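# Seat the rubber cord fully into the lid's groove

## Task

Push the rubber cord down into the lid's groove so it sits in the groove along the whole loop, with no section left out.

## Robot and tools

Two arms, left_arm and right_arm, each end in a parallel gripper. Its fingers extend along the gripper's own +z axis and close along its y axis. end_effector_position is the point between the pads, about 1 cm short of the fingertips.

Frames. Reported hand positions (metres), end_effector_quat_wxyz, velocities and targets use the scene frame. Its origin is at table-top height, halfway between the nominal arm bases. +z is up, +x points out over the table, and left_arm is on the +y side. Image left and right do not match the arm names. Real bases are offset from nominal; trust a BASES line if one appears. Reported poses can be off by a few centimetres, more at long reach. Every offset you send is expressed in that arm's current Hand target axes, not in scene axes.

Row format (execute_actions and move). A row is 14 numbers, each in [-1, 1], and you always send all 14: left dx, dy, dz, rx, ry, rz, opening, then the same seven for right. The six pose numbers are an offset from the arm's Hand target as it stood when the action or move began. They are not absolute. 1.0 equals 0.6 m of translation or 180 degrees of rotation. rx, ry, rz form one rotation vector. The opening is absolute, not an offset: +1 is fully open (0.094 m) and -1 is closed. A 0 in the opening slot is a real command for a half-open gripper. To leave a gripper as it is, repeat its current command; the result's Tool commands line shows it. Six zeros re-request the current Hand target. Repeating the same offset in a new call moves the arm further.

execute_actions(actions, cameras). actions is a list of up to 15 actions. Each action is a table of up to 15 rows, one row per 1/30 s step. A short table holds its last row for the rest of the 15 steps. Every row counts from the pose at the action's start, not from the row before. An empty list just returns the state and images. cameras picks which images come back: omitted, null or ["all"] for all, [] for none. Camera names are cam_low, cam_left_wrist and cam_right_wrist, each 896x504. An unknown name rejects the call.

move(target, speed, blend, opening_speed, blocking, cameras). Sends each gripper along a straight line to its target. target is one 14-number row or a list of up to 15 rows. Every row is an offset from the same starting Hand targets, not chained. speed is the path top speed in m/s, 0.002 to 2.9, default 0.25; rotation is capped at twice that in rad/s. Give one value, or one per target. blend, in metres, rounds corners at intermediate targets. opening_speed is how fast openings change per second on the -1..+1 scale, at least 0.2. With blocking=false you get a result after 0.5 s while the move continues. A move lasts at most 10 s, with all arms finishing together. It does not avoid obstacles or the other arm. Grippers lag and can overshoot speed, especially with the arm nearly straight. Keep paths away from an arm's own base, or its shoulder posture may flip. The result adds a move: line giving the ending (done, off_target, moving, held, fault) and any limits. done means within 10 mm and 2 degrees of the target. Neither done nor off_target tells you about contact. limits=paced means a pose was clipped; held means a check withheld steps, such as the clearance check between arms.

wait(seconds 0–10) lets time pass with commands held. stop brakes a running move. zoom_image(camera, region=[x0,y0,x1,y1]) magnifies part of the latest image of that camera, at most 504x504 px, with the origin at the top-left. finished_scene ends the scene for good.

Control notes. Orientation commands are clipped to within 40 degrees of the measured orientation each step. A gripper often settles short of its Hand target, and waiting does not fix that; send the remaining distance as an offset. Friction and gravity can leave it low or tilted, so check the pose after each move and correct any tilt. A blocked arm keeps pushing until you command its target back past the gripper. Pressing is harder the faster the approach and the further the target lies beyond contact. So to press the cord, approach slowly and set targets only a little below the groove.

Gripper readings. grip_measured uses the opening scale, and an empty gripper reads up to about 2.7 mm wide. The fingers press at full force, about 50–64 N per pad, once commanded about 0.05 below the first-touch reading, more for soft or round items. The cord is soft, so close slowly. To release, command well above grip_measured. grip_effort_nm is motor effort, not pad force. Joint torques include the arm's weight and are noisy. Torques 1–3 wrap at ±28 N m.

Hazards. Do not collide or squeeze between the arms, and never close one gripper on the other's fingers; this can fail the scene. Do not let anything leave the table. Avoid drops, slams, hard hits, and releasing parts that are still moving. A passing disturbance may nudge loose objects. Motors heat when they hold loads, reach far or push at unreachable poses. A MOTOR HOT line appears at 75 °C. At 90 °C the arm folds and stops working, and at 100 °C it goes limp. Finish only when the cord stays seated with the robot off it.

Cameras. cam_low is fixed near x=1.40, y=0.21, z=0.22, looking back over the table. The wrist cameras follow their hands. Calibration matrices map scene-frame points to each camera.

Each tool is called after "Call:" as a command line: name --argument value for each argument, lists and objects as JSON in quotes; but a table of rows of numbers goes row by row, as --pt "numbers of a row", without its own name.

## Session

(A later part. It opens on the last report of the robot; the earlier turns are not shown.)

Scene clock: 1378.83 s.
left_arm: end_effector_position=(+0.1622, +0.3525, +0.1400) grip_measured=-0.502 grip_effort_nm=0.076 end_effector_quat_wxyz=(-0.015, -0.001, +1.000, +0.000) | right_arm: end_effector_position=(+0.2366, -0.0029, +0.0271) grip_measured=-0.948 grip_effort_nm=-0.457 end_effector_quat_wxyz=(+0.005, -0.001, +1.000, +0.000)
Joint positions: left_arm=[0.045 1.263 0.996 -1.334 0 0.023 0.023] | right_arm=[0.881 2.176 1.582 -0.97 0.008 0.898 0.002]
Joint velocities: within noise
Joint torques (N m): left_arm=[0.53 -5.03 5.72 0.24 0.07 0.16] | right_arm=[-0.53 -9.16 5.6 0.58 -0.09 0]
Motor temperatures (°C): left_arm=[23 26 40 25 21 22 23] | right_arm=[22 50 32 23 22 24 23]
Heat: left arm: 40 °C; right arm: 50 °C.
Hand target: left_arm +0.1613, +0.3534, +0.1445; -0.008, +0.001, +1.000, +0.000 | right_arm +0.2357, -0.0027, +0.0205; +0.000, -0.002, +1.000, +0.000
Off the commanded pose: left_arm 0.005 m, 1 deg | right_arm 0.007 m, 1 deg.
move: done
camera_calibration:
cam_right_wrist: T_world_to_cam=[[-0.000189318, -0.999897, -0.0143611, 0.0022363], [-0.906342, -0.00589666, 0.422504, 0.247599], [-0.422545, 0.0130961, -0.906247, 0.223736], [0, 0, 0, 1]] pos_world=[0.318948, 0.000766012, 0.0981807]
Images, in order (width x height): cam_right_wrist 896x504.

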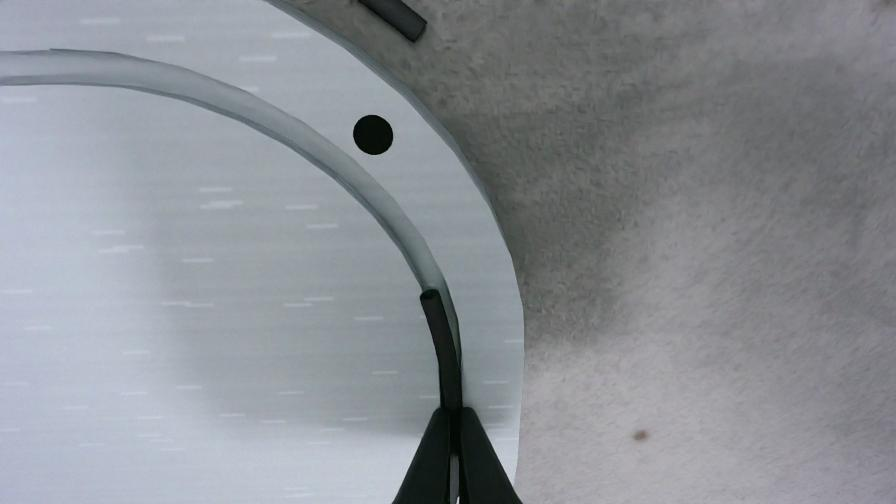

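Call:
move --pt "0 0 0 0 0 0 -0.5 0 0.004 -0.006 0 0 0 -0.95" --pt "0 0 0 0 0 0 -0.5 0 0.003 0.013 0 0 0 -0.95" --speed 0.04 --cameras '["cam_right_wrist"]'

Call:
zoom_image --camera "cam_right_wrist" --region '[360, 250, 560, 504]'

Call:
move --pt "0 0 0 0 0 0 -0.5 0 0 0 0 0 0 -0.65" --pt "0 0 0 0 0 0 -0.5 -0.008 0.012 -0.05 0 0 0 -0.45" --pt "0 0 0 0 0 0 -0.5 0 0.01 -0.08 0 0 0 -0.45" --speed 0.06 --cameras '["cam_right_wrist"]'

Scene clock: 1385.43 s.
left_arm: end_effector_position=(+0.1622, +0.3525, +0.1400) grip_measured=-0.502 grip_effort_nm=0.085 end_effector_quat_wxyz=(-0.015, -0.001, +1.000, +0.000) | right_arm: end_effector_position=(+0.2366, -0.0027, +0.0258) grip_measured=-0.949 grip_effort_nm=-0.422 end_effector_quat_wxyz=(+0.005, -0.001, +1.000, +0.000)
Joint positions: left_arm=[0.045 1.263 0.996 -1.334 0 0.023 0.023] | right_arm=[0.881 2.179 1.582 -0.967 0.008 0.898 0.002]
Joint velocities: left_arm=[within noise] | right_arm=[-0.032 0.002 -0.002 -0.007 0.007 -0.022 0.009]
Joint torques (N m): left_arm=[0.61 -4.92 5.82 0.3 0 0.19] | right_arm=[-0.29 -8.02 4.89 0.82 -0.08 0.04]
Motor temperatures (°C): left_arm=[23 26 40 25 21 22 23] | right_arm=[22 49 32 23 22 24 23]
Heat: left arm: 40 °C; right arm: 49 °C.
Hand target: left_arm +0.1613, +0.3534, +0.1445; -0.008, +0.001, +1.000, +0.000 | right_arm +0.2357, -0.0008, +0.0128; +0.000, -0.002, +1.000, +0.000
Off the commanded pose: left_arm 0.005 m, 1 deg | right_arm 0.013 m, 1 deg.
move: off_target (right_arm)
camera_calibration:
cam_right_wrist: T_world_to_cam=[[-0.000161093, -0.999898, -0.0142709, 0.00249873], [-0.905907, -0.00589746, 0.423436, 0.248057], [-0.423477, 0.0129963, -0.905814, 0.222761], [0, 0, 0, 1]] pos_world=[0.319051, 0.00106631, 0.0967795]
Images, in order (width x height): cam_right_wrist 896x504.

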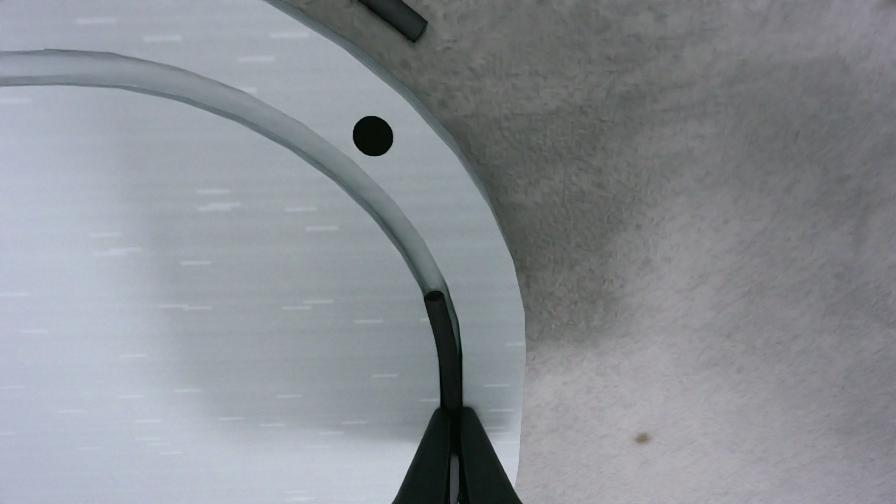

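Scaled by 1.984 from the camera's 896x504 image, which has a finer 1280x720 frame.

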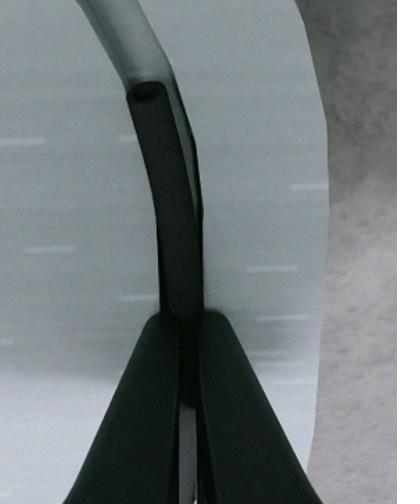

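Scene clock: 1388.80 s.
left_arm: end_effector_position=(+0.1622, +0.3525, +0.1400) grip_measured=-0.502 grip_effort_nm=0.076 end_effector_quat_wxyz=(-0.015, -0.001, +1.000, +0.000) | right_arm: end_effector_position=(+0.2358, -0.0027, +0.0469) grip_measured=-0.453 grip_effort_nm=0.139 end_effector_quat_wxyz=(-0.007, -0.002, +1.000, -0.015)
Joint positions: left_arm=[0.045 1.263 0.996 -1.334 0 0.023 0.023] | right_arm=[0.882 2.187 1.681 -1.097 0.008 0.898 0.026]
Joint velocities: within noise
Joint torques (N m): left_arm=[0.44 -4.86 5.9 0.27 0.04 0.12] | right_arm=[0.25 -12.38 7.95 0.18 -0.1 0.13]
Motor temperatures (°C): left_arm=[23 26 40 25 21 22 23] | right_arm=[22 49 32 23 22 24 23]
Heat: left arm: 40 °C; right arm: 49 °C.
Hand target: left_arm +0.1613, +0.3534, +0.1445; -0.008, +0.001, +1.000, +0.000 | right_arm +0.2358, +0.0051, +0.0608; +0.000, -0.002, +1.000, +0.000
Off the commanded pose: left_arm 0.005 m, 1 deg | right_arm 0.016 m, 2 deg.
move: off_target (right_arm)
camera_calibration:
cam_right_wrist: T_world_to_cam=[[0.00131272, -0.999882, 0.0152942, 0.00106048], [-0.895692, 0.0056253, 0.44464, 0.234955], [-0.444674, -0.0142826, -0.895579, 0.245951], [0, 0, 0, 1]] pos_world=[0.319814, 0.00325149, 0.115782]
Images, in order (width x height): cam_right_wrist 896x504.

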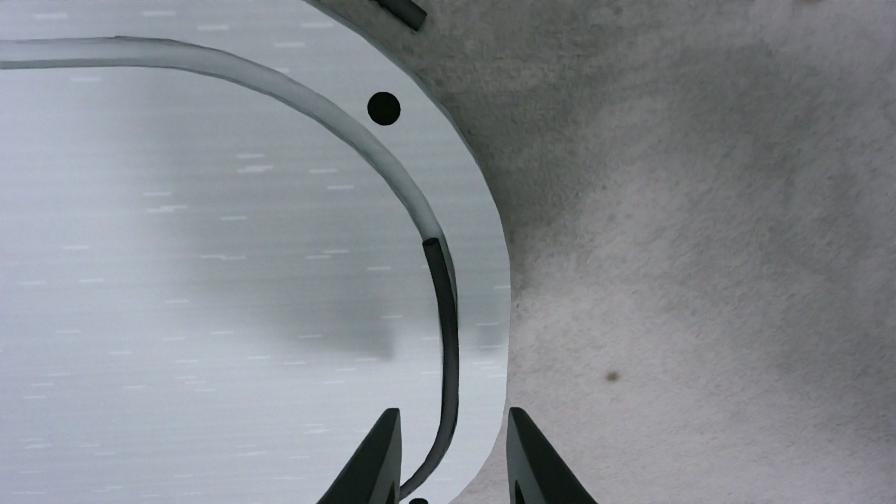

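Call:
move --target '[0,0,0,0,0,0,-0.5,0,0,-0.06,0,0,0,-0.45]' --cameras '["cam_right_wrist","cam_low"]'

Call:
zoom_image --camera "cam_right_wrist" --region '[250, 60, 690, 500]'

Scene clock: 1408.70 s.
left_arm: end_effector_position=(+0.1622, +0.3525, +0.1400) grip_measured=-0.502 grip_effort_nm=0.076 end_effector_quat_wxyz=(-0.015, -0.001, +1.000, +0.000) | right_arm: end_effector_position=(+0.2367, -0.0015, +0.0782) grip_measured=-0.453 grip_effort_nm=0.144 end_effector_quat_wxyz=(-0.010, -0.002, +1.000, -0.018)
Joint positions: left_arm=[0.045 1.263 0.996 -1.334 0 0.023 0.023] | right_arm=[0.882 2.176 1.79 -1.226 0.007 0.898 0.026]
Joint velocities: within noise
Joint torques (N m): left_arm=[0.53 -4.94 6.02 0.26 0.08 0.16] | right_arm=[0.25 -13.52 7.9 0.2 -0.09 0.13]
Motor temperatures (°C): left_arm=[23 26 40 25 21 22 23] | right_arm=[22 51 33 23 22 24 23]
Heat: left arm: 40 °C; right arm: 51 °C.
Hand target: left_arm +0.1613, +0.3534, +0.1445; -0.008, +0.001, +1.000, +0.000 | right_arm +0.2358, +0.0051, +0.0968; +0.000, -0.002, +1.000, +0.000
Off the commanded pose: left_arm 0.005 m, 1 deg | right_arm 0.020 m, 2 deg.
move: off_target (right_arm)
camera_calibration:
cam_right_wrist: T_world_to_cam=[[0.00143723, -0.999744, 0.0225765, 0.00110242], [-0.89293, 0.00888081, 0.450109, 0.220783], [-0.450194, -0.0208061, -0.892688, 0.275413], [0, 0, 0, 1]] pos_world=[0.321131, 0.0048717, 0.146457]
Images, in order (width x height): cam_low 896x504, cam_right_wrist 896x504.

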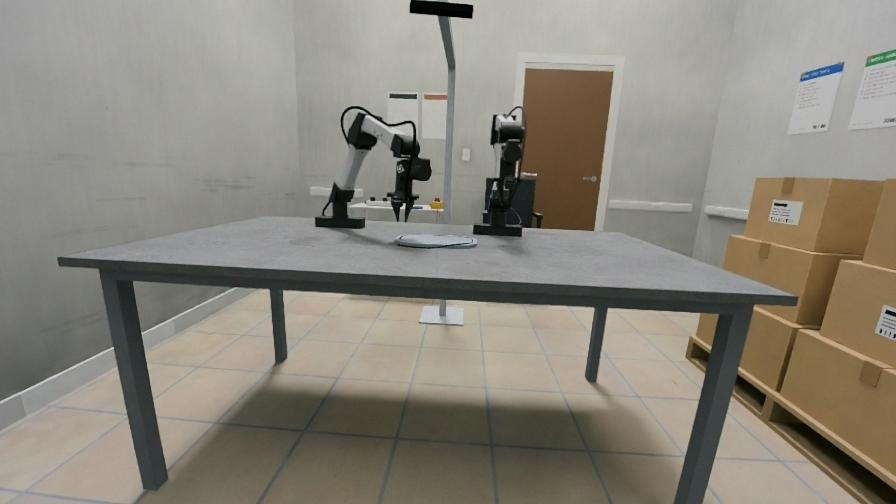

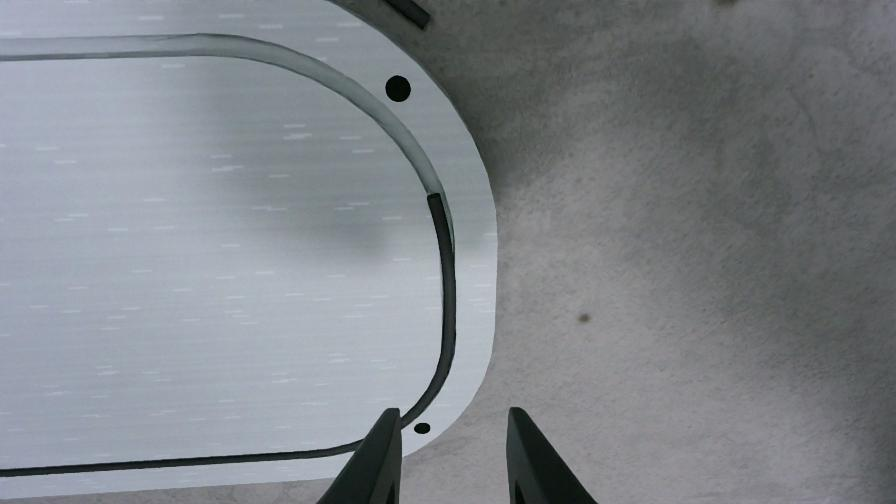

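Scaled by 1.145 from the camera's 896x504 image, which has a finer 1280x720 frame.

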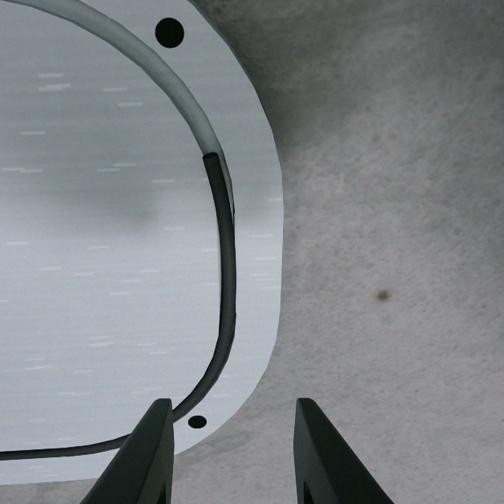

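Call:
move --target '[0,0,0,0,0,0,-0.5,-0.038,-0.012,0.085,0,0,-0.05,-0.5]' --speed 0.1 --cameras '["cam_right_wrist"]'

Call:
zoom_image --camera "cam_right_wrist" --region '[300, 200, 600, 500]'

Scene clock: 1420.80 s.
left_arm: end_effector_position=(+0.1622, +0.3525, +0.1400) grip_measured=-0.502 grip_effort_nm=0.076 end_effector_quat_wxyz=(-0.015, -0.001, +1.000, +0.000) | right_arm: end_effector_position=(+0.2568, -0.0016, +0.0508) grip_measured=-0.497 grip_effort_nm=-0.129 end_effector_quat_wxyz=(+0.003, -0.080, +0.997, -0.002)
Joint positions: left_arm=[0.045 1.263 0.996 -1.334 0 0.023 0.023] | right_arm=[0.845 2.206 1.729 -1.092 0.007 0.703 0.024]
Joint velocities: within noise
Joint torques (N m): left_arm=[0.42 -4.86 6.01 0.3 0.02 0.16] | right_arm=[-0.92 -9.77 5.89 0.55 -0.08 -0.06]
Motor temperatures (°C): left_arm=[23 26 40 25 21 22 23] | right_arm=[22 52 34 23 22 24 23]
Heat: left arm: 40 °C; right arm: 52 °C.
Hand target: left_arm +0.1613, +0.3534, +0.1445; -0.008, +0.001, +1.000, +0.000 | right_arm +0.2585, -0.0019, +0.0458; +0.000, -0.080, +0.997, +0.000
Off the commanded pose: left_arm 0.005 m, 1 deg | right_arm 0.005 m, 0 deg.
move: done
camera_calibration:
cam_right_wrist: T_world_to_cam=[[0.157789, -0.98742, -0.0101903, -0.0368358], [-0.892454, -0.147015, 0.426513, 0.2518], [-0.422645, -0.0582045, -0.904424, 0.253462], [0, 0, 0, 1]] pos_world=[0.337657, 0.0153987, 0.121466]
Images, in order (width x height): cam_right_wrist 896x504.

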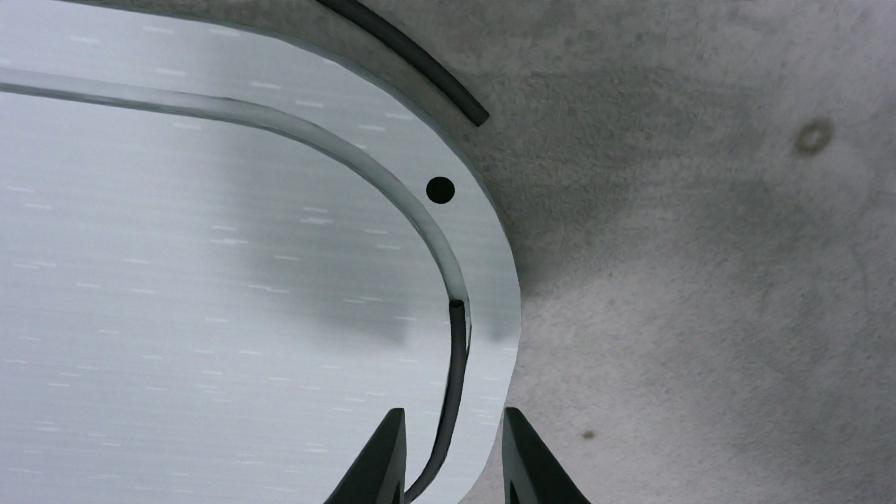

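Scaled by 1.680 from the camera's 896x504 image, which has a finer 1280x720 frame.

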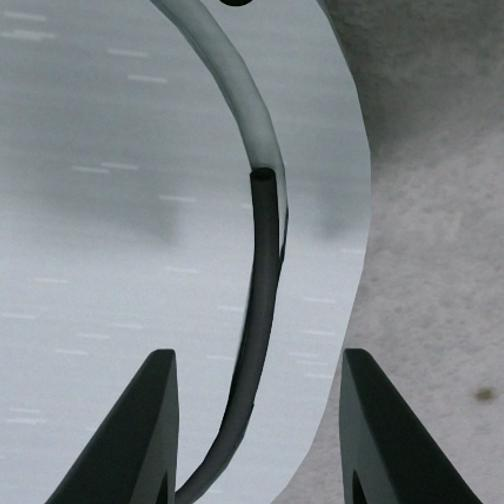

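Call:
move --target '[0,0,0,0,0,0,-0.5,-0.012,0.0,0.025,0,0,-0.04,-0.5]' --speed 0.1 --cameras '["cam_right_wrist"]'

Call:
zoom_image --camera "cam_right_wrist" --region '[360, 250, 560, 504]'

Scene clock: 1426.47 s.
left_arm: end_effector_position=(+0.1622, +0.3525, +0.1400) grip_measured=-0.502 grip_effort_nm=0.081 end_effector_quat_wxyz=(-0.015, -0.001, +1.000, +0.000) | right_arm: end_effector_position=(+0.2633, -0.0002, +0.0367) grip_measured=-0.497 grip_effort_nm=-0.125 end_effector_quat_wxyz=(+0.004, -0.143, +0.990, -0.002)
Joint positions: left_arm=[0.045 1.263 0.996 -1.334 0 0.023 0.023] | right_arm=[0.835 2.241 1.729 -1.056 0.007 0.567 0.024]
Joint velocities: within noise
Joint torques (N m): left_arm=[0.42 -4.78 6.06 0.29 0.02 0.16] | right_arm=[-1.01 -9.61 6.05 0.6 -0.1 -0.01]
Motor temperatures (°C): left_arm=[23 26 40 25 21 22 23] | right_arm=[22 52 34 23 22 24 23]
Heat: left arm: 40 °C; right arm: 52 °C.
Hand target: left_arm +0.1613, +0.3534, +0.1445; -0.008, +0.001, +1.000, +0.000 | right_arm +0.2658, -0.0008, +0.0309; +0.000, -0.143, +0.990, +0.000
Off the commanded pose: left_arm 0.005 m, 1 deg | right_arm 0.006 m, 0 deg.
move: done
camera_calibration:
cam_right_wrist: T_world_to_cam=[[0.28121, -0.959595, -0.00992329, -0.0690854], [-0.866904, -0.258455, 0.426239, 0.25714], [-0.411581, -0.11126, -0.904556, 0.240731], [0, 0, 0, 1]] pos_world=[0.341423, 0.0269487, 0.107466]
Images, in order (width x height): cam_right_wrist 896x504.

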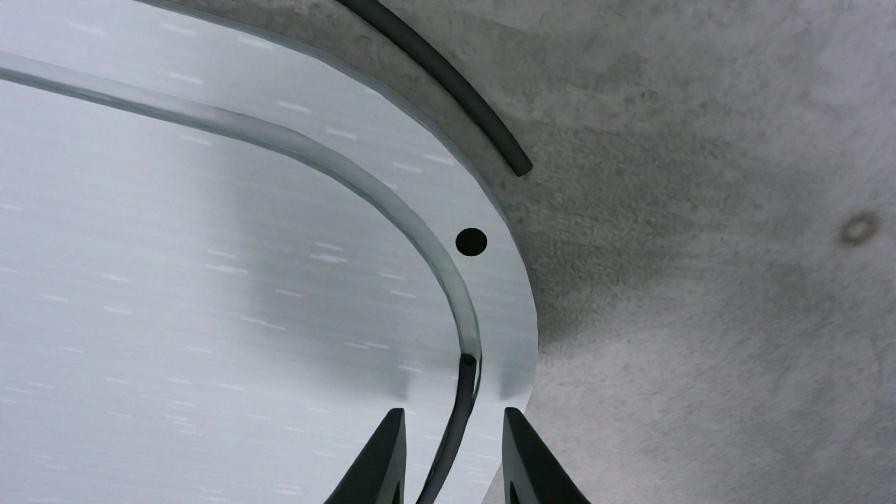

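Scaled by 1.984 from the camera's 896x504 image, which has a finer 1280x720 frame.

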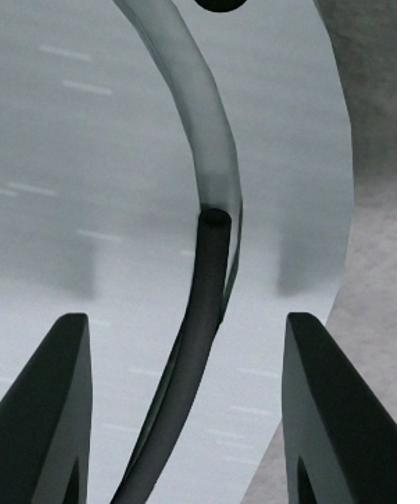

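Call:
move --pt "0 0 0 0 0 0 -0.5 0 -0.008 -0.04 0 0 0 -0.6" --pt "0 0 0 0 0 0 -0.5 0 -0.0065 0.004 0 0 0 -0.6" --speed 0.1 --cameras '["cam_right_wrist"]'

Call:
zoom_image --camera "cam_right_wrist" --region '[360, 250, 560, 504]'

Scene clock: 1432.80 s.
left_arm: end_effector_position=(+0.1622, +0.3525, +0.1400) grip_measured=-0.502 grip_effort_nm=0.085 end_effector_quat_wxyz=(-0.015, -0.001, +1.000, +0.000) | right_arm: end_effector_position=(+0.2654, -0.0042, +0.0330) grip_measured=-0.598 grip_effort_nm=-0.125 end_effector_quat_wxyz=(+0.003, -0.142, +0.990, -0.002)
Joint positions: left_arm=[0.045 1.263 0.996 -1.334 0 0.023 0.023] | right_arm=[0.826 2.241 1.714 -1.043 0.007 0.558 0.019]
Joint velocities: within noise
Joint torques (N m): left_arm=[0.39 -5 5.85 0.3 0.01 0.15] | right_arm=[-0.91 -10.15 5.85 0.55 -0.09 0]
Motor temperatures (°C): left_arm=[23 26 40 25 21 22 23] | right_arm=[22 52 33 23 22 24 23]
Heat: left arm: 40 °C; right arm: 52 °C.
Hand target: left_arm +0.1613, +0.3534, +0.1445; -0.008, +0.001, +1.000, +0.000 | right_arm +0.2667, -0.0046, +0.0284; +0.000, -0.143, +0.990, +0.000
Off the commanded pose: left_arm 0.005 m, 1 deg | right_arm 0.005 m, 0 deg.
move: done
camera_calibration:
cam_right_wrist: T_world_to_cam=[[0.280145, -0.959918, -0.00869313, -0.0733328], [-0.866528, -0.256766, 0.428018, 0.259333], [-0.413095, -0.112374, -0.903728, 0.238122], [0, 0, 0, 1]] pos_world=[0.343631, 0.0229534, 0.103561]
Images, in order (width x height): cam_right_wrist 896x504.

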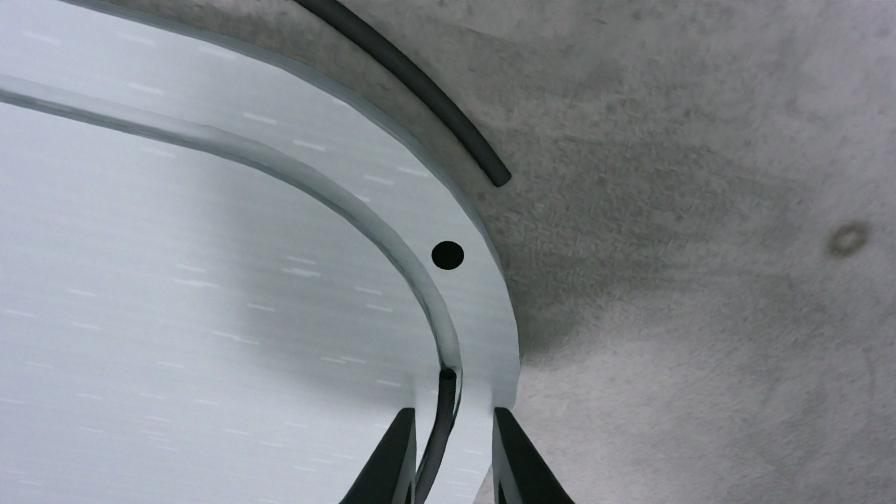

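Scaled by 1.984 from the camera's 896x504 image, which has a finer 1280x720 frame.

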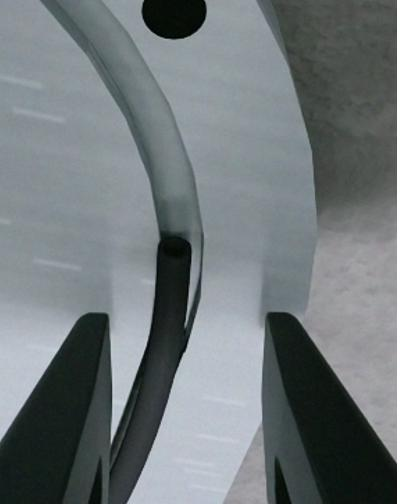

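Call:
move --pt "0 0 0 0 0 0 -0.5 0.004 0.001 0.011 0 0 0 -0.6" --pt "0 0 0 0 0 0 -0.5 0.004 0.001 0.012 0 0 0 -0.95" --speed 0.05 --opening_speed 0.5 --cameras '["cam_right_wrist"]'

Call:
zoom_image --camera "cam_right_wrist" --region '[360, 250, 560, 504]'

Scene clock: 1439.33 s.
left_arm: end_effector_position=(+0.1622, +0.3525, +0.1400) grip_measured=-0.502 grip_effort_nm=0.081 end_effector_quat_wxyz=(-0.015, -0.001, +1.000, +0.000) | right_arm: end_effector_position=(+0.2646, -0.0035, +0.0270) grip_measured=-0.948 grip_effort_nm=-0.501 end_effector_quat_wxyz=(+0.004, -0.142, +0.990, +0.002)
Joint positions: left_arm=[0.045 1.263 0.996 -1.334 0 0.023 0.023] | right_arm=[0.826 2.241 1.689 -1.01 0.001 0.558 0.002]
Joint velocities: within noise
Joint torques (N m): left_arm=[0.46 -4.98 5.78 0.28 0.07 0.13] | right_arm=[-0.49 -9.88 5.75 0.54 -0.04 0.04]
Motor temperatures (°C): left_arm=[23 26 40 25 21 22 23] | right_arm=[22 52 33 23 22 24 23]
Heat: left arm: 40 °C; right arm: 52 °C.
Hand target: left_arm +0.1613, +0.3534, +0.1445; -0.008, +0.001, +1.000, +0.000 | right_arm +0.2643, -0.0047, +0.0212; +0.000, -0.143, +0.990, +0.000
Off the commanded pose: left_arm 0.005 m, 1 deg | right_arm 0.006 m, 1 deg.
move: done
camera_calibration:
cam_right_wrist: T_world_to_cam=[[0.280145, -0.959791, -0.0179025, -0.0722876], [-0.866768, -0.260921, 0.42501, 0.261575], [-0.412592, -0.103547, -0.905012, 0.232321], [0, 0, 0, 1]] pos_world=[0.342829, 0.0229254, 0.0977868]
Images, in order (width x height): cam_right_wrist 896x504.

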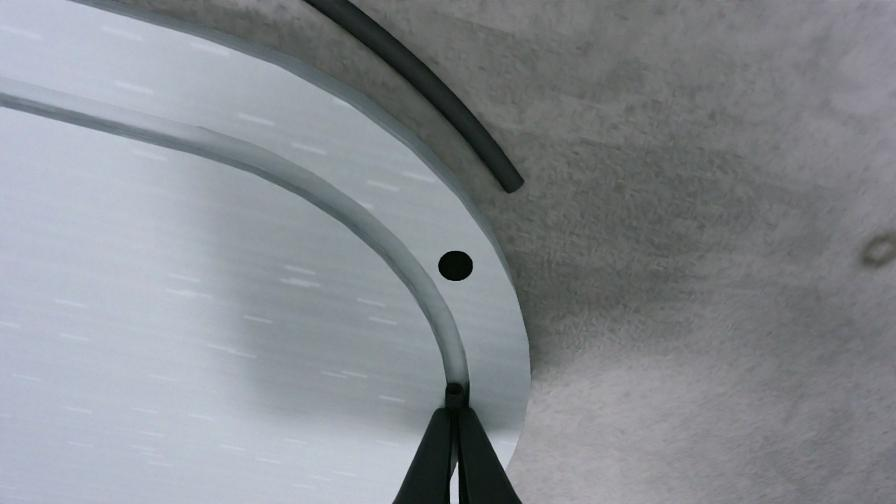

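Scaled by 1.984 from the camera's 896x504 image, which has a finer 1280x720 frame.

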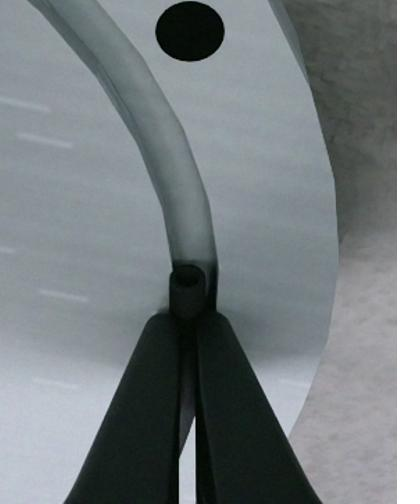

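Call:
move --pt "0 0 0 0 0 0 -0.5 0 -0.0025 0 0 0 0 -0.95" --pt "0 0 0 0 0 0 -0.5 0 -0.0025 0.015 0 0 0 -0.95" --speed 0.03 --cameras '["cam_right_wrist"]'

Call:
zoom_image --camera "cam_right_wrist" --region '[360, 250, 560, 504]'

Scene clock: 1446.80 s.
left_arm: end_effector_position=(+0.1622, +0.3525, +0.1400) grip_measured=-0.502 grip_effort_nm=0.081 end_effector_quat_wxyz=(-0.015, -0.001, +1.000, +0.000) | right_arm: end_effector_position=(+0.2646, -0.0036, +0.0256) grip_measured=-0.948 grip_effort_nm=-0.505 end_effector_quat_wxyz=(+0.004, -0.142, +0.990, +0.003)
Joint positions: left_arm=[0.045 1.263 0.996 -1.334 0 0.023 0.023] | right_arm=[0.826 2.241 1.683 -1.003 0.001 0.558 0.002]
Joint velocities: within noise
Joint torques (N m): left_arm=[0.36 -4.9 6.09 0.29 0.03 0.17] | right_arm=[-0.75 -9.18 4.31 0.84 -0.05 -0.02]
Motor temperatures (°C): left_arm=[23 26 40 25 21 22 23] | right_arm=[22 52 33 23 22 24 23]
Heat: left arm: 40 °C; right arm: 52 °C.
Hand target: left_arm +0.1613, +0.3534, +0.1445; -0.008, +0.001, +1.000, +0.000 | right_arm +0.2647, -0.0061, +0.0122; +0.000, -0.143, +0.990, +0.000
Off the commanded pose: left_arm 0.005 m, 1 deg | right_arm 0.014 m, 1 deg.
move: off_target (right_arm)
camera_calibration:
cam_right_wrist: T_world_to_cam=[[0.280166, -0.95977, -0.0186872, -0.0723111], [-0.867201, -0.261396, 0.423833, 0.26224], [-0.411667, -0.102538, -0.905548, 0.230896], [0, 0, 0, 1]] pos_world=[0.342726, 0.0228222, 0.09659]
Images, in order (width x height): cam_right_wrist 896x504.

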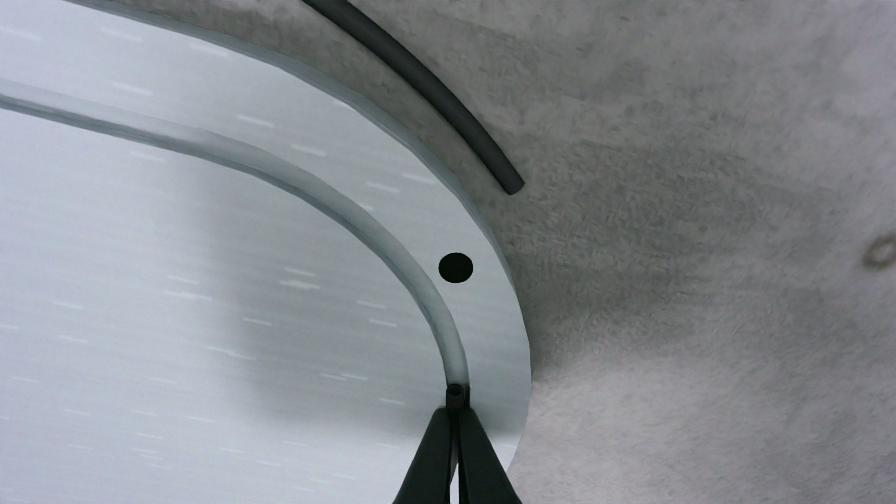

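Scaled by 1.984 from the camera's 896x504 image, which has a finer 1280x720 frame.

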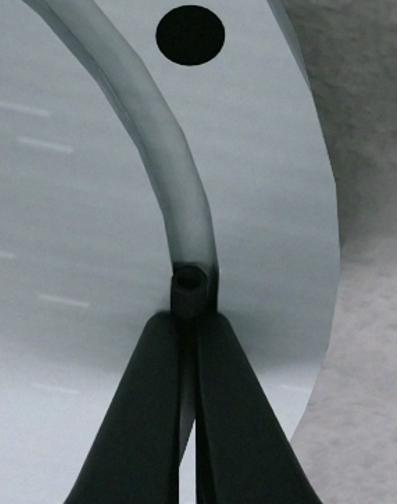

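Call:
move --pt "0 0 0 0 0 0 -0.5 0 -0.0025 0 0 0 0 -0.6" --pt "0 0 0 0 0 0 -0.5 -0.006 0.012 -0.05 0 0 0 -0.6" --speed 0.1 --cameras '["cam_right_wrist"]'

Call:
zoom_image --camera "cam_right_wrist" --region '[300, 250, 560, 504]'

Scene clock: 1452.33 s.
left_arm: end_effector_position=(+0.1622, +0.3525, +0.1400) grip_measured=-0.502 grip_effort_nm=0.081 end_effector_quat_wxyz=(-0.015, -0.001, +1.000, +0.000) | right_arm: end_effector_position=(+0.2673, -0.0024, +0.0415) grip_measured=-0.603 grip_effort_nm=0.139 end_effector_quat_wxyz=(+0.002, -0.143, +0.990, -0.001)
Joint positions: left_arm=[0.045 1.263 0.996 -1.334 0 0.023 0.023] | right_arm=[0.824 2.241 1.748 -1.076 0.003 0.556 0.019]
Joint velocities: within noise
Joint torques (N m): left_arm=[0.55 -4.83 6.11 0.31 0.1 0.14] | right_arm=[0.21 -9.99 7.92 0.34 -0.05 0.1]
Motor temperatures (°C): left_arm=[23 26 40 25 21 22 23] | right_arm=[22 51 33 23 22 24 23]
Heat: left arm: 40 °C; right arm: 51 °C.
Hand target: left_arm +0.1613, +0.3534, +0.1445; -0.008, +0.001, +1.000, +0.000 | right_arm +0.2662, +0.0018, +0.0422; +0.000, -0.143, +0.990, +0.000
Off the commanded pose: left_arm 0.005 m, 1 deg | right_arm 0.004 m, 0 deg.
move: done
camera_calibration:
cam_right_wrist: T_world_to_cam=[[0.280489, -0.959776, -0.0125272, -0.0719877], [-0.865559, -0.258553, 0.428904, 0.25749], [-0.41489, -0.10946, -0.903263, 0.247225], [0, 0, 0, 1]] pos_world=[0.345636, 0.0245438, 0.111969]
Images, in order (width x height): cam_right_wrist 896x504.

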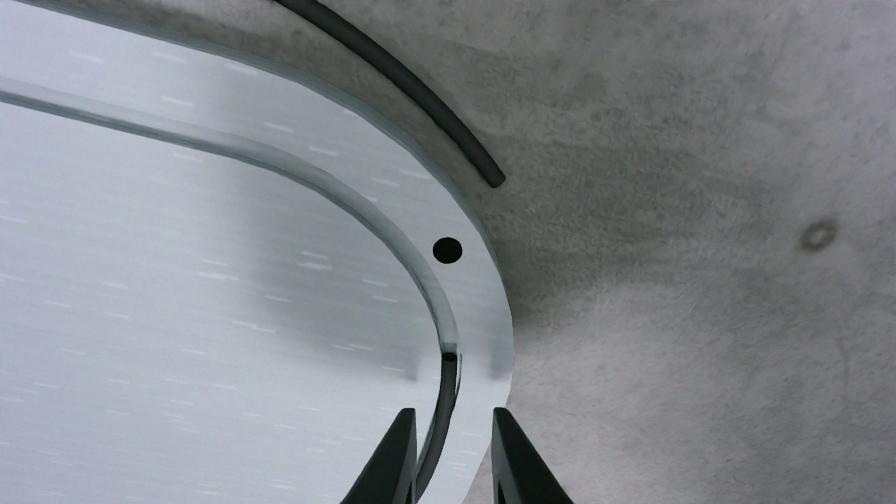

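Scaled by 1.938 from the camera's 896x504 image, which has a finer 1280x720 frame.

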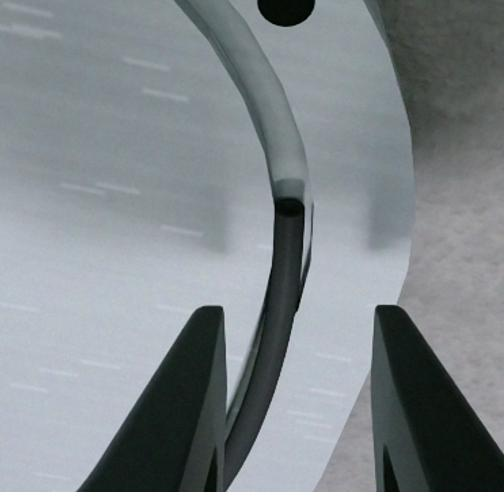

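Call:
move --target '[0,0,0,0,0,0,-0.5,0.019,0.000,0.014,0,0,0.05,-0.6]' --speed 0.1 --cameras '["cam_right_wrist"]'

Call:
zoom_image --camera "cam_right_wrist" --region '[360, 250, 560, 504]'

Scene clock: 1460.10 s.
left_arm: end_effector_position=(+0.1622, +0.3525, +0.1400) grip_measured=-0.502 grip_effort_nm=0.076 end_effector_quat_wxyz=(-0.015, -0.001, +1.000, +0.000) | right_arm: end_effector_position=(+0.2564, -0.0064, +0.0281) grip_measured=-0.603 grip_effort_nm=0.149 end_effector_quat_wxyz=(-0.007, -0.067, +0.998, -0.010)
Joint positions: left_arm=[0.045 1.263 0.996 -1.334 0 0.023 0.023] | right_arm=[0.837 2.241 1.693 -1.047 0.003 0.721 0.019]
Joint velocities: within noise
Joint torques (N m): left_arm=[0.51 -4.85 6 0.27 0.05 0.12] | right_arm=[0.38 -12.38 5.67 0.54 -0.05 0.15]
Motor temperatures (°C): left_arm=[23 26 40 25 21 22 23] | right_arm=[22 52 33 23 22 24 23]
Heat: left arm: 40 °C; right arm: 52 °C.
Hand target: left_arm +0.1613, +0.3534, +0.1445; -0.008, +0.001, +1.000, +0.000 | right_arm +0.2552, -0.0013, +0.0339; +0.000, -0.065, +0.998, +0.000
Off the commanded pose: left_arm 0.005 m, 1 deg | right_arm 0.008 m, 1 deg.
move: done
camera_calibration:
cam_right_wrist: T_world_to_cam=[[0.131642, -0.991289, 0.00396915, -0.0354881], [-0.887347, -0.116052, 0.44626, 0.258843], [-0.441912, -0.0622687, -0.894895, 0.237212], [0, 0, 0, 1]] pos_world=[0.339182, 0.00963114, 0.0969091]
Images, in order (width x height): cam_right_wrist 896x504.

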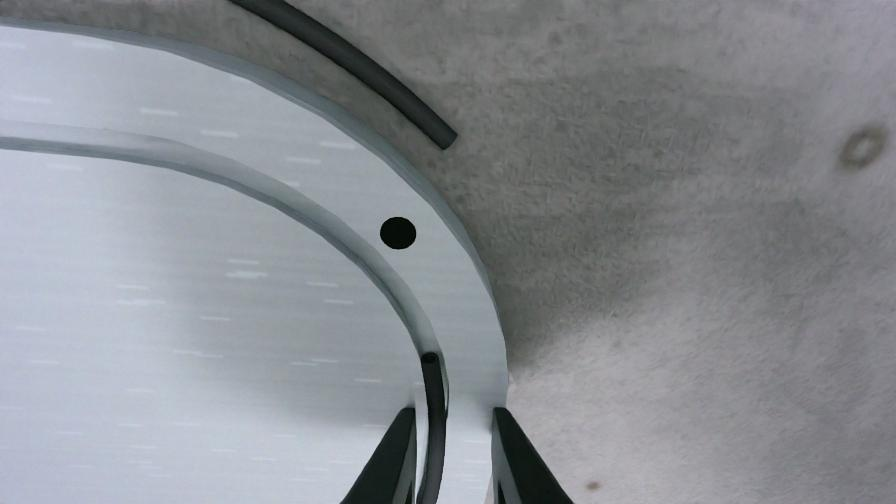

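Scaled by 1.984 from the camera's 896x504 image, which has a finer 1280x720 frame.

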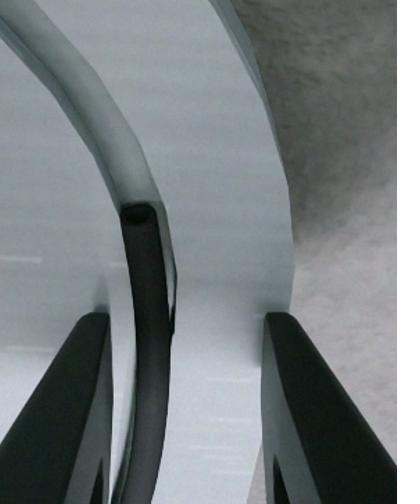

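Call:
move --pt "0 0 0 0 0 0 -0.5 0.002 0.012 -0.04 0 0 0 -0.6" --pt "0 0 0 0 0 0 -0.5 0.003 0.003 0.011 0 0 0 -0.6" --speed 0.08 --cameras '["cam_right_wrist"]'

Call:
zoom_image --camera "cam_right_wrist" --region '[360, 250, 560, 504]'

Scene clock: 1465.47 s.
left_arm: end_effector_position=(+0.1622, +0.3525, +0.1400) grip_measured=-0.502 grip_effort_nm=0.076 end_effector_quat_wxyz=(-0.015, -0.001, +1.000, +0.000) | right_arm: end_effector_position=(+0.2503, -0.0042, +0.0263) grip_measured=-0.603 grip_effort_nm=0.139 end_effector_quat_wxyz=(-0.009, -0.068, +0.998, -0.012)
Joint positions: left_arm=[0.045 1.263 0.996 -1.334 0 0.023 0.023] | right_arm=[0.851 2.241 1.685 -1.046 0.003 0.733 0.019]
Joint velocities: within noise
Joint torques (N m): left_arm=[0.5 -4.85 6.09 0.33 0.04 0.14] | right_arm=[-0.36 -11.7 5.15 0.72 -0.06 0.11]
Motor temperatures (°C): left_arm=[23 26 40 25 21 22 23] | right_arm=[22 53 33 23 22 24 23]
Heat: left arm: 40 °C; right arm: 53 °C.
Hand target: left_arm +0.1613, +0.3534, +0.1445; -0.008, +0.001, +1.000, +0.000 | right_arm +0.2531, +0.0002, +0.0272; +0.000, -0.065, +0.998, +0.000
Off the commanded pose: left_arm 0.005 m, 1 deg | right_arm 0.005 m, 2 deg.
move: done
camera_calibration:
cam_right_wrist: T_world_to_cam=[[0.134308, -0.990901, 0.00876502, -0.0332573], [-0.885168, -0.115991, 0.450581, 0.253837], [-0.445464, -0.068275, -0.892693, 0.233759], [0, 0, 0, 1]] pos_world=[0.333286, 0.0124481, 0.094592]
Images, in order (width x height): cam_right_wrist 896x504.

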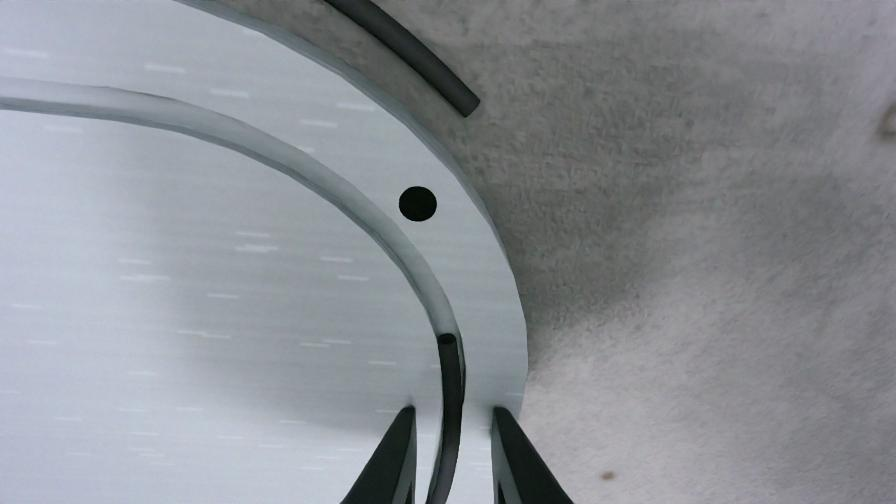

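Scaled by 1.984 from the camera's 896x504 image, which has a finer 1280x720 frame.

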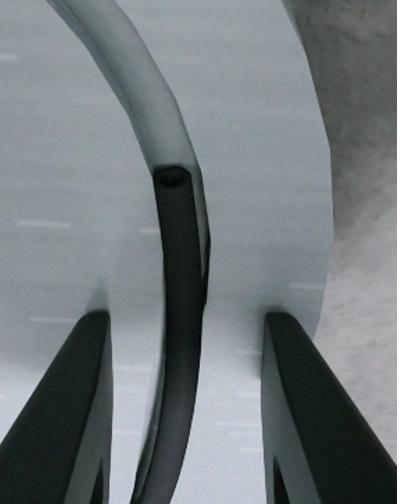

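Call:
move --pt "0 0 0 0 0 0 -0.5 0 0.0 0.0 0 0 0 -0.95" --pt "0 0 0 0 0 0 -0.5 0 0 0.024 0 0 0 -0.95" --speed 0.05 --opening_speed 0.5 --cameras '["cam_right_wrist"]'

Call:
zoom_image --camera "cam_right_wrist" --region '[360, 250, 560, 504]'

Call:
move --pt "0 0 0 0 0 0 -0.5 0 0 0 0 0 0 -0.6" --pt "0 0 0 0 0 0 -0.5 -0.006 0.012 -0.05 0 0 0 -0.6" --speed 0.1 --cameras '["cam_right_wrist"]'

Call:
zoom_image --camera "cam_right_wrist" --region '[300, 250, 560, 504]'

Scene clock: 1473.77 s.
left_arm: end_effector_position=(+0.1622, +0.3525, +0.1400) grip_measured=-0.502 grip_effort_nm=0.081 end_effector_quat_wxyz=(-0.015, -0.001, +1.000, +0.000) | right_arm: end_effector_position=(+0.2503, -0.0026, +0.0252) grip_measured=-0.948 grip_effort_nm=-0.379 end_effector_quat_wxyz=(-0.007, -0.068, +0.998, -0.005)
Joint positions: left_arm=[0.045 1.263 0.996 -1.334 0 0.023 0.023] | right_arm=[0.851 2.234 1.67 -1.024 -0.003 0.733 0.002]
Joint velocities: left_arm=[within noise] | right_arm=[-0.012 0.002 -0.007 0.007 0.007 -0.037 0.005]
Joint torques (N m): left_arm=[0.58 -4.98 6.04 0.27 0.07 0.14] | right_arm=[-0.42 -9.31 4.12 1.05 0.02 0.12]
Motor temperatures (°C): left_arm=[23 26 40 25 21 22 23] | right_arm=[22 53 32 23 22 24 23]
Heat: left arm: 40 °C; right arm: 53 °C.
Hand target: left_arm +0.1613, +0.3534, +0.1445; -0.008, +0.001, +1.000, +0.000 | right_arm +0.2532, +0.0002, +0.0128; +0.000, -0.065, +0.998, +0.000
Off the commanded pose: left_arm 0.005 m, 1 deg | right_arm 0.013 m, 1 deg.
move: off_target (right_arm)
camera_calibration:
cam_right_wrist: T_world_to_cam=[[0.134194, -0.990944, -0.00466661, -0.0312679], [-0.886947, -0.122208, 0.445411, 0.255095], [-0.441947, -0.0556325, -0.895314, 0.232209], [0, 0, 0, 1]] pos_world=[0.333076, 0.0131084, 0.0941317]
Images, in order (width x height): cam_right_wrist 896x504.

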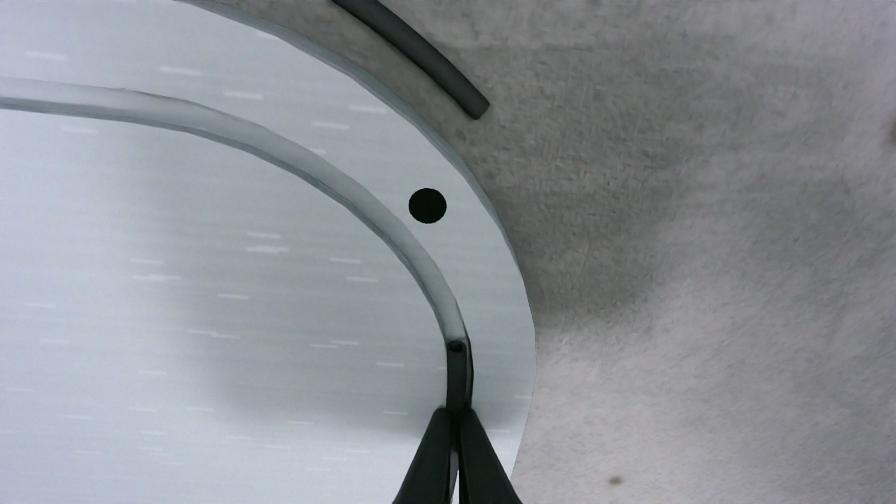

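Scaled by 1.984 from the camera's 896x504 image, which has a finer 1280x720 frame.

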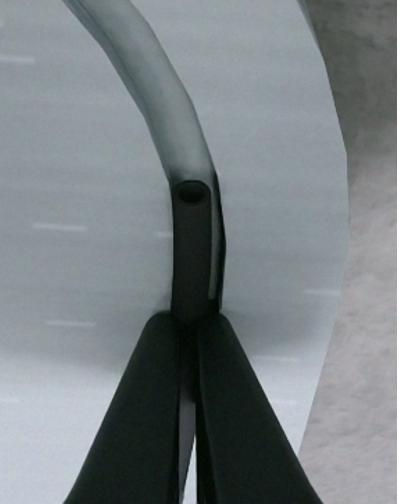

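Scene clock: 1475.57 s.
left_arm: end_effector_position=(+0.1622, +0.3525, +0.1400) grip_measured=-0.502 grip_effort_nm=0.085 end_effector_quat_wxyz=(-0.015, -0.001, +1.000, +0.000) | right_arm: end_effector_position=(+0.2580, +0.0026, +0.0416) grip_measured=-0.603 grip_effort_nm=0.139 end_effector_quat_wxyz=(+0.003, -0.066, +0.998, -0.002)
Joint positions: left_arm=[0.045 1.263 0.996 -1.334 0 0.023 0.023] | right_arm=[0.849 2.232 1.735 -1.072 0.007 0.735 0.019]
Joint velocities: within noise
Joint torques (N m): left_arm=[0.5 -4.92 5.96 0.28 0.04 0.18] | right_arm=[0.42 -10.04 7.8 0.29 -0.11 0.13]
Motor temperatures (°C): left_arm=[23 26 40 25 21 22 23] | right_arm=[22 53 32 23 22 24 23]
Heat: left arm: 40 °C; right arm: 53 °C.
Hand target: left_arm +0.1613, +0.3534, +0.1445; -0.008, +0.001, +1.000, +0.000 | right_arm +0.2558, +0.0077, +0.0427; +0.000, -0.065, +0.998, +0.000
Off the commanded pose: left_arm 0.005 m, 1 deg | right_arm 0.006 m, 0 deg.
move: done
camera_calibration:
cam_right_wrist: T_world_to_cam=[[0.130225, -0.991432, -0.0102171, -0.025835], [-0.895691, -0.122056, 0.427599, 0.258233], [-0.425182, -0.0465327, -0.903911, 0.24665], [0, 0, 0, 1]] pos_world=[0.339533, 0.0173826, 0.112265]
Images, in order (width x height): cam_right_wrist 896x504.

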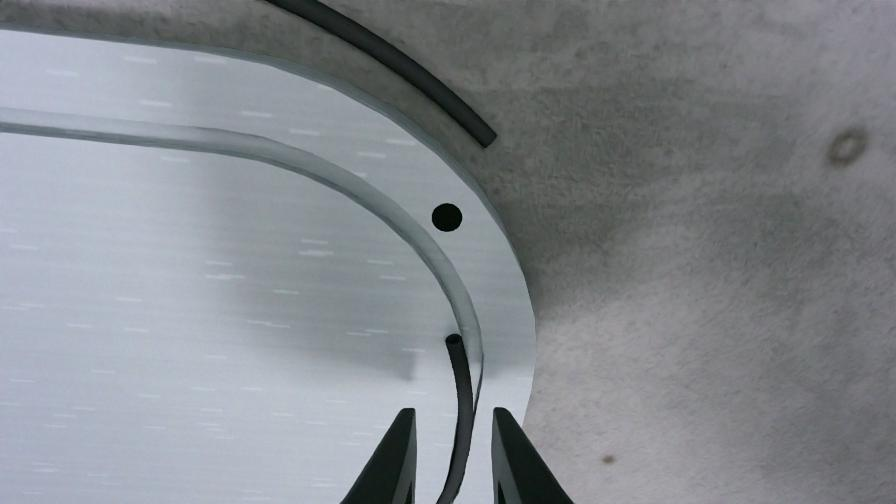

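Scaled by 1.938 from the camera's 896x504 image, which has a finer 1280x720 frame.

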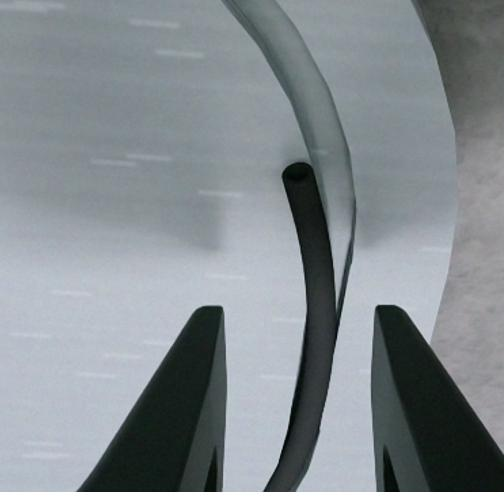

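Call:
move --pt "0 0 0 0 0 0 -0.5 0.003 -0.011 0.0 0 0 0 -0.6" --pt "0 0 0 0 0 0 -0.5 0.005 -0.011 0.025 0 0 0.0 -0.6" --speed 0.08 --cameras '["cam_right_wrist"]'

Call:
zoom_image --camera "cam_right_wrist" --region '[360, 250, 560, 504]'

Scene clock: 1491.50 s.
left_arm: end_effector_position=(+0.1622, +0.3525, +0.1400) grip_measured=-0.502 grip_effort_nm=0.085 end_effector_quat_wxyz=(-0.015, -0.001, +1.000, +0.000) | right_arm: end_effector_position=(+0.2545, -0.0016, +0.0293) grip_measured=-0.603 grip_effort_nm=0.144 end_effector_quat_wxyz=(+0.000, -0.066, +0.998, -0.005)
Joint positions: left_arm=[0.045 1.263 0.996 -1.334 0 0.023 0.023] | right_arm=[0.849 2.232 1.684 -1.029 0.007 0.735 0.019]
Joint velocities: within noise
Joint torques (N m): left_arm=[0.51 -4.93 5.79 0.33 0.06 0.15] | right_arm=[-0.23 -10.74 5.71 0.53 -0.08 0.1]
Motor temperatures (°C): left_arm=[23 26 40 25 21 22 23] | right_arm=[22 50 33 23 22 24 23]
Heat: left arm: 40 °C; right arm: 50 °C.
Hand target: left_arm +0.1613, +0.3534, +0.1445; -0.008, +0.001, +1.000, +0.000 | right_arm +0.2537, +0.0008, +0.0277; +0.000, -0.065, +0.998, +0.000
Off the commanded pose: left_arm 0.005 m, 1 deg | right_arm 0.003 m, 1 deg.
move: done
camera_calibration:
cam_right_wrist: T_world_to_cam=[[0.129798, -0.991528, -0.00505798, -0.0296711], [-0.893598, -0.119186, 0.432756, 0.259188], [-0.429692, -0.0516512, -0.901497, 0.234789], [0, 0, 0, 1]] pos_world=[0.336348, 0.013599, 0.0993468]
Images, in order (width x height): cam_right_wrist 896x504.

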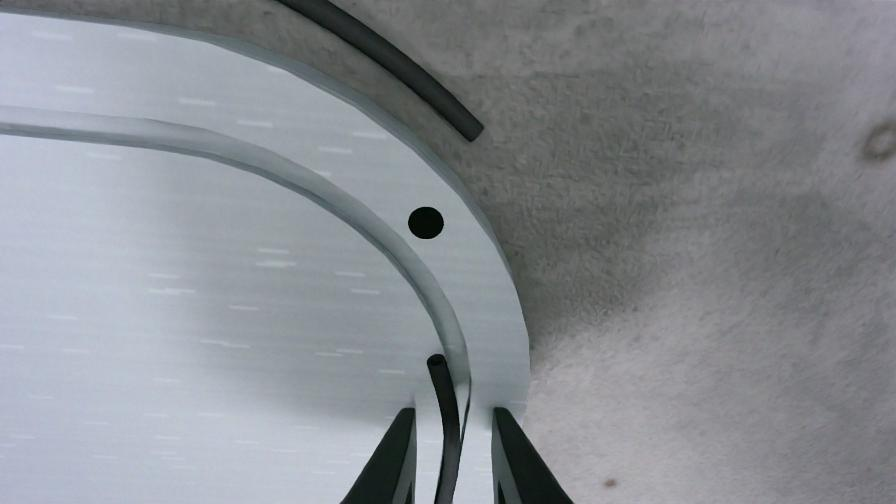

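Scaled by 1.984 from the camera's 896x504 image, which has a finer 1280x720 frame.

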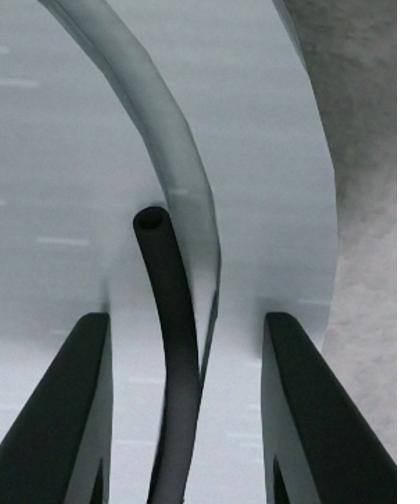

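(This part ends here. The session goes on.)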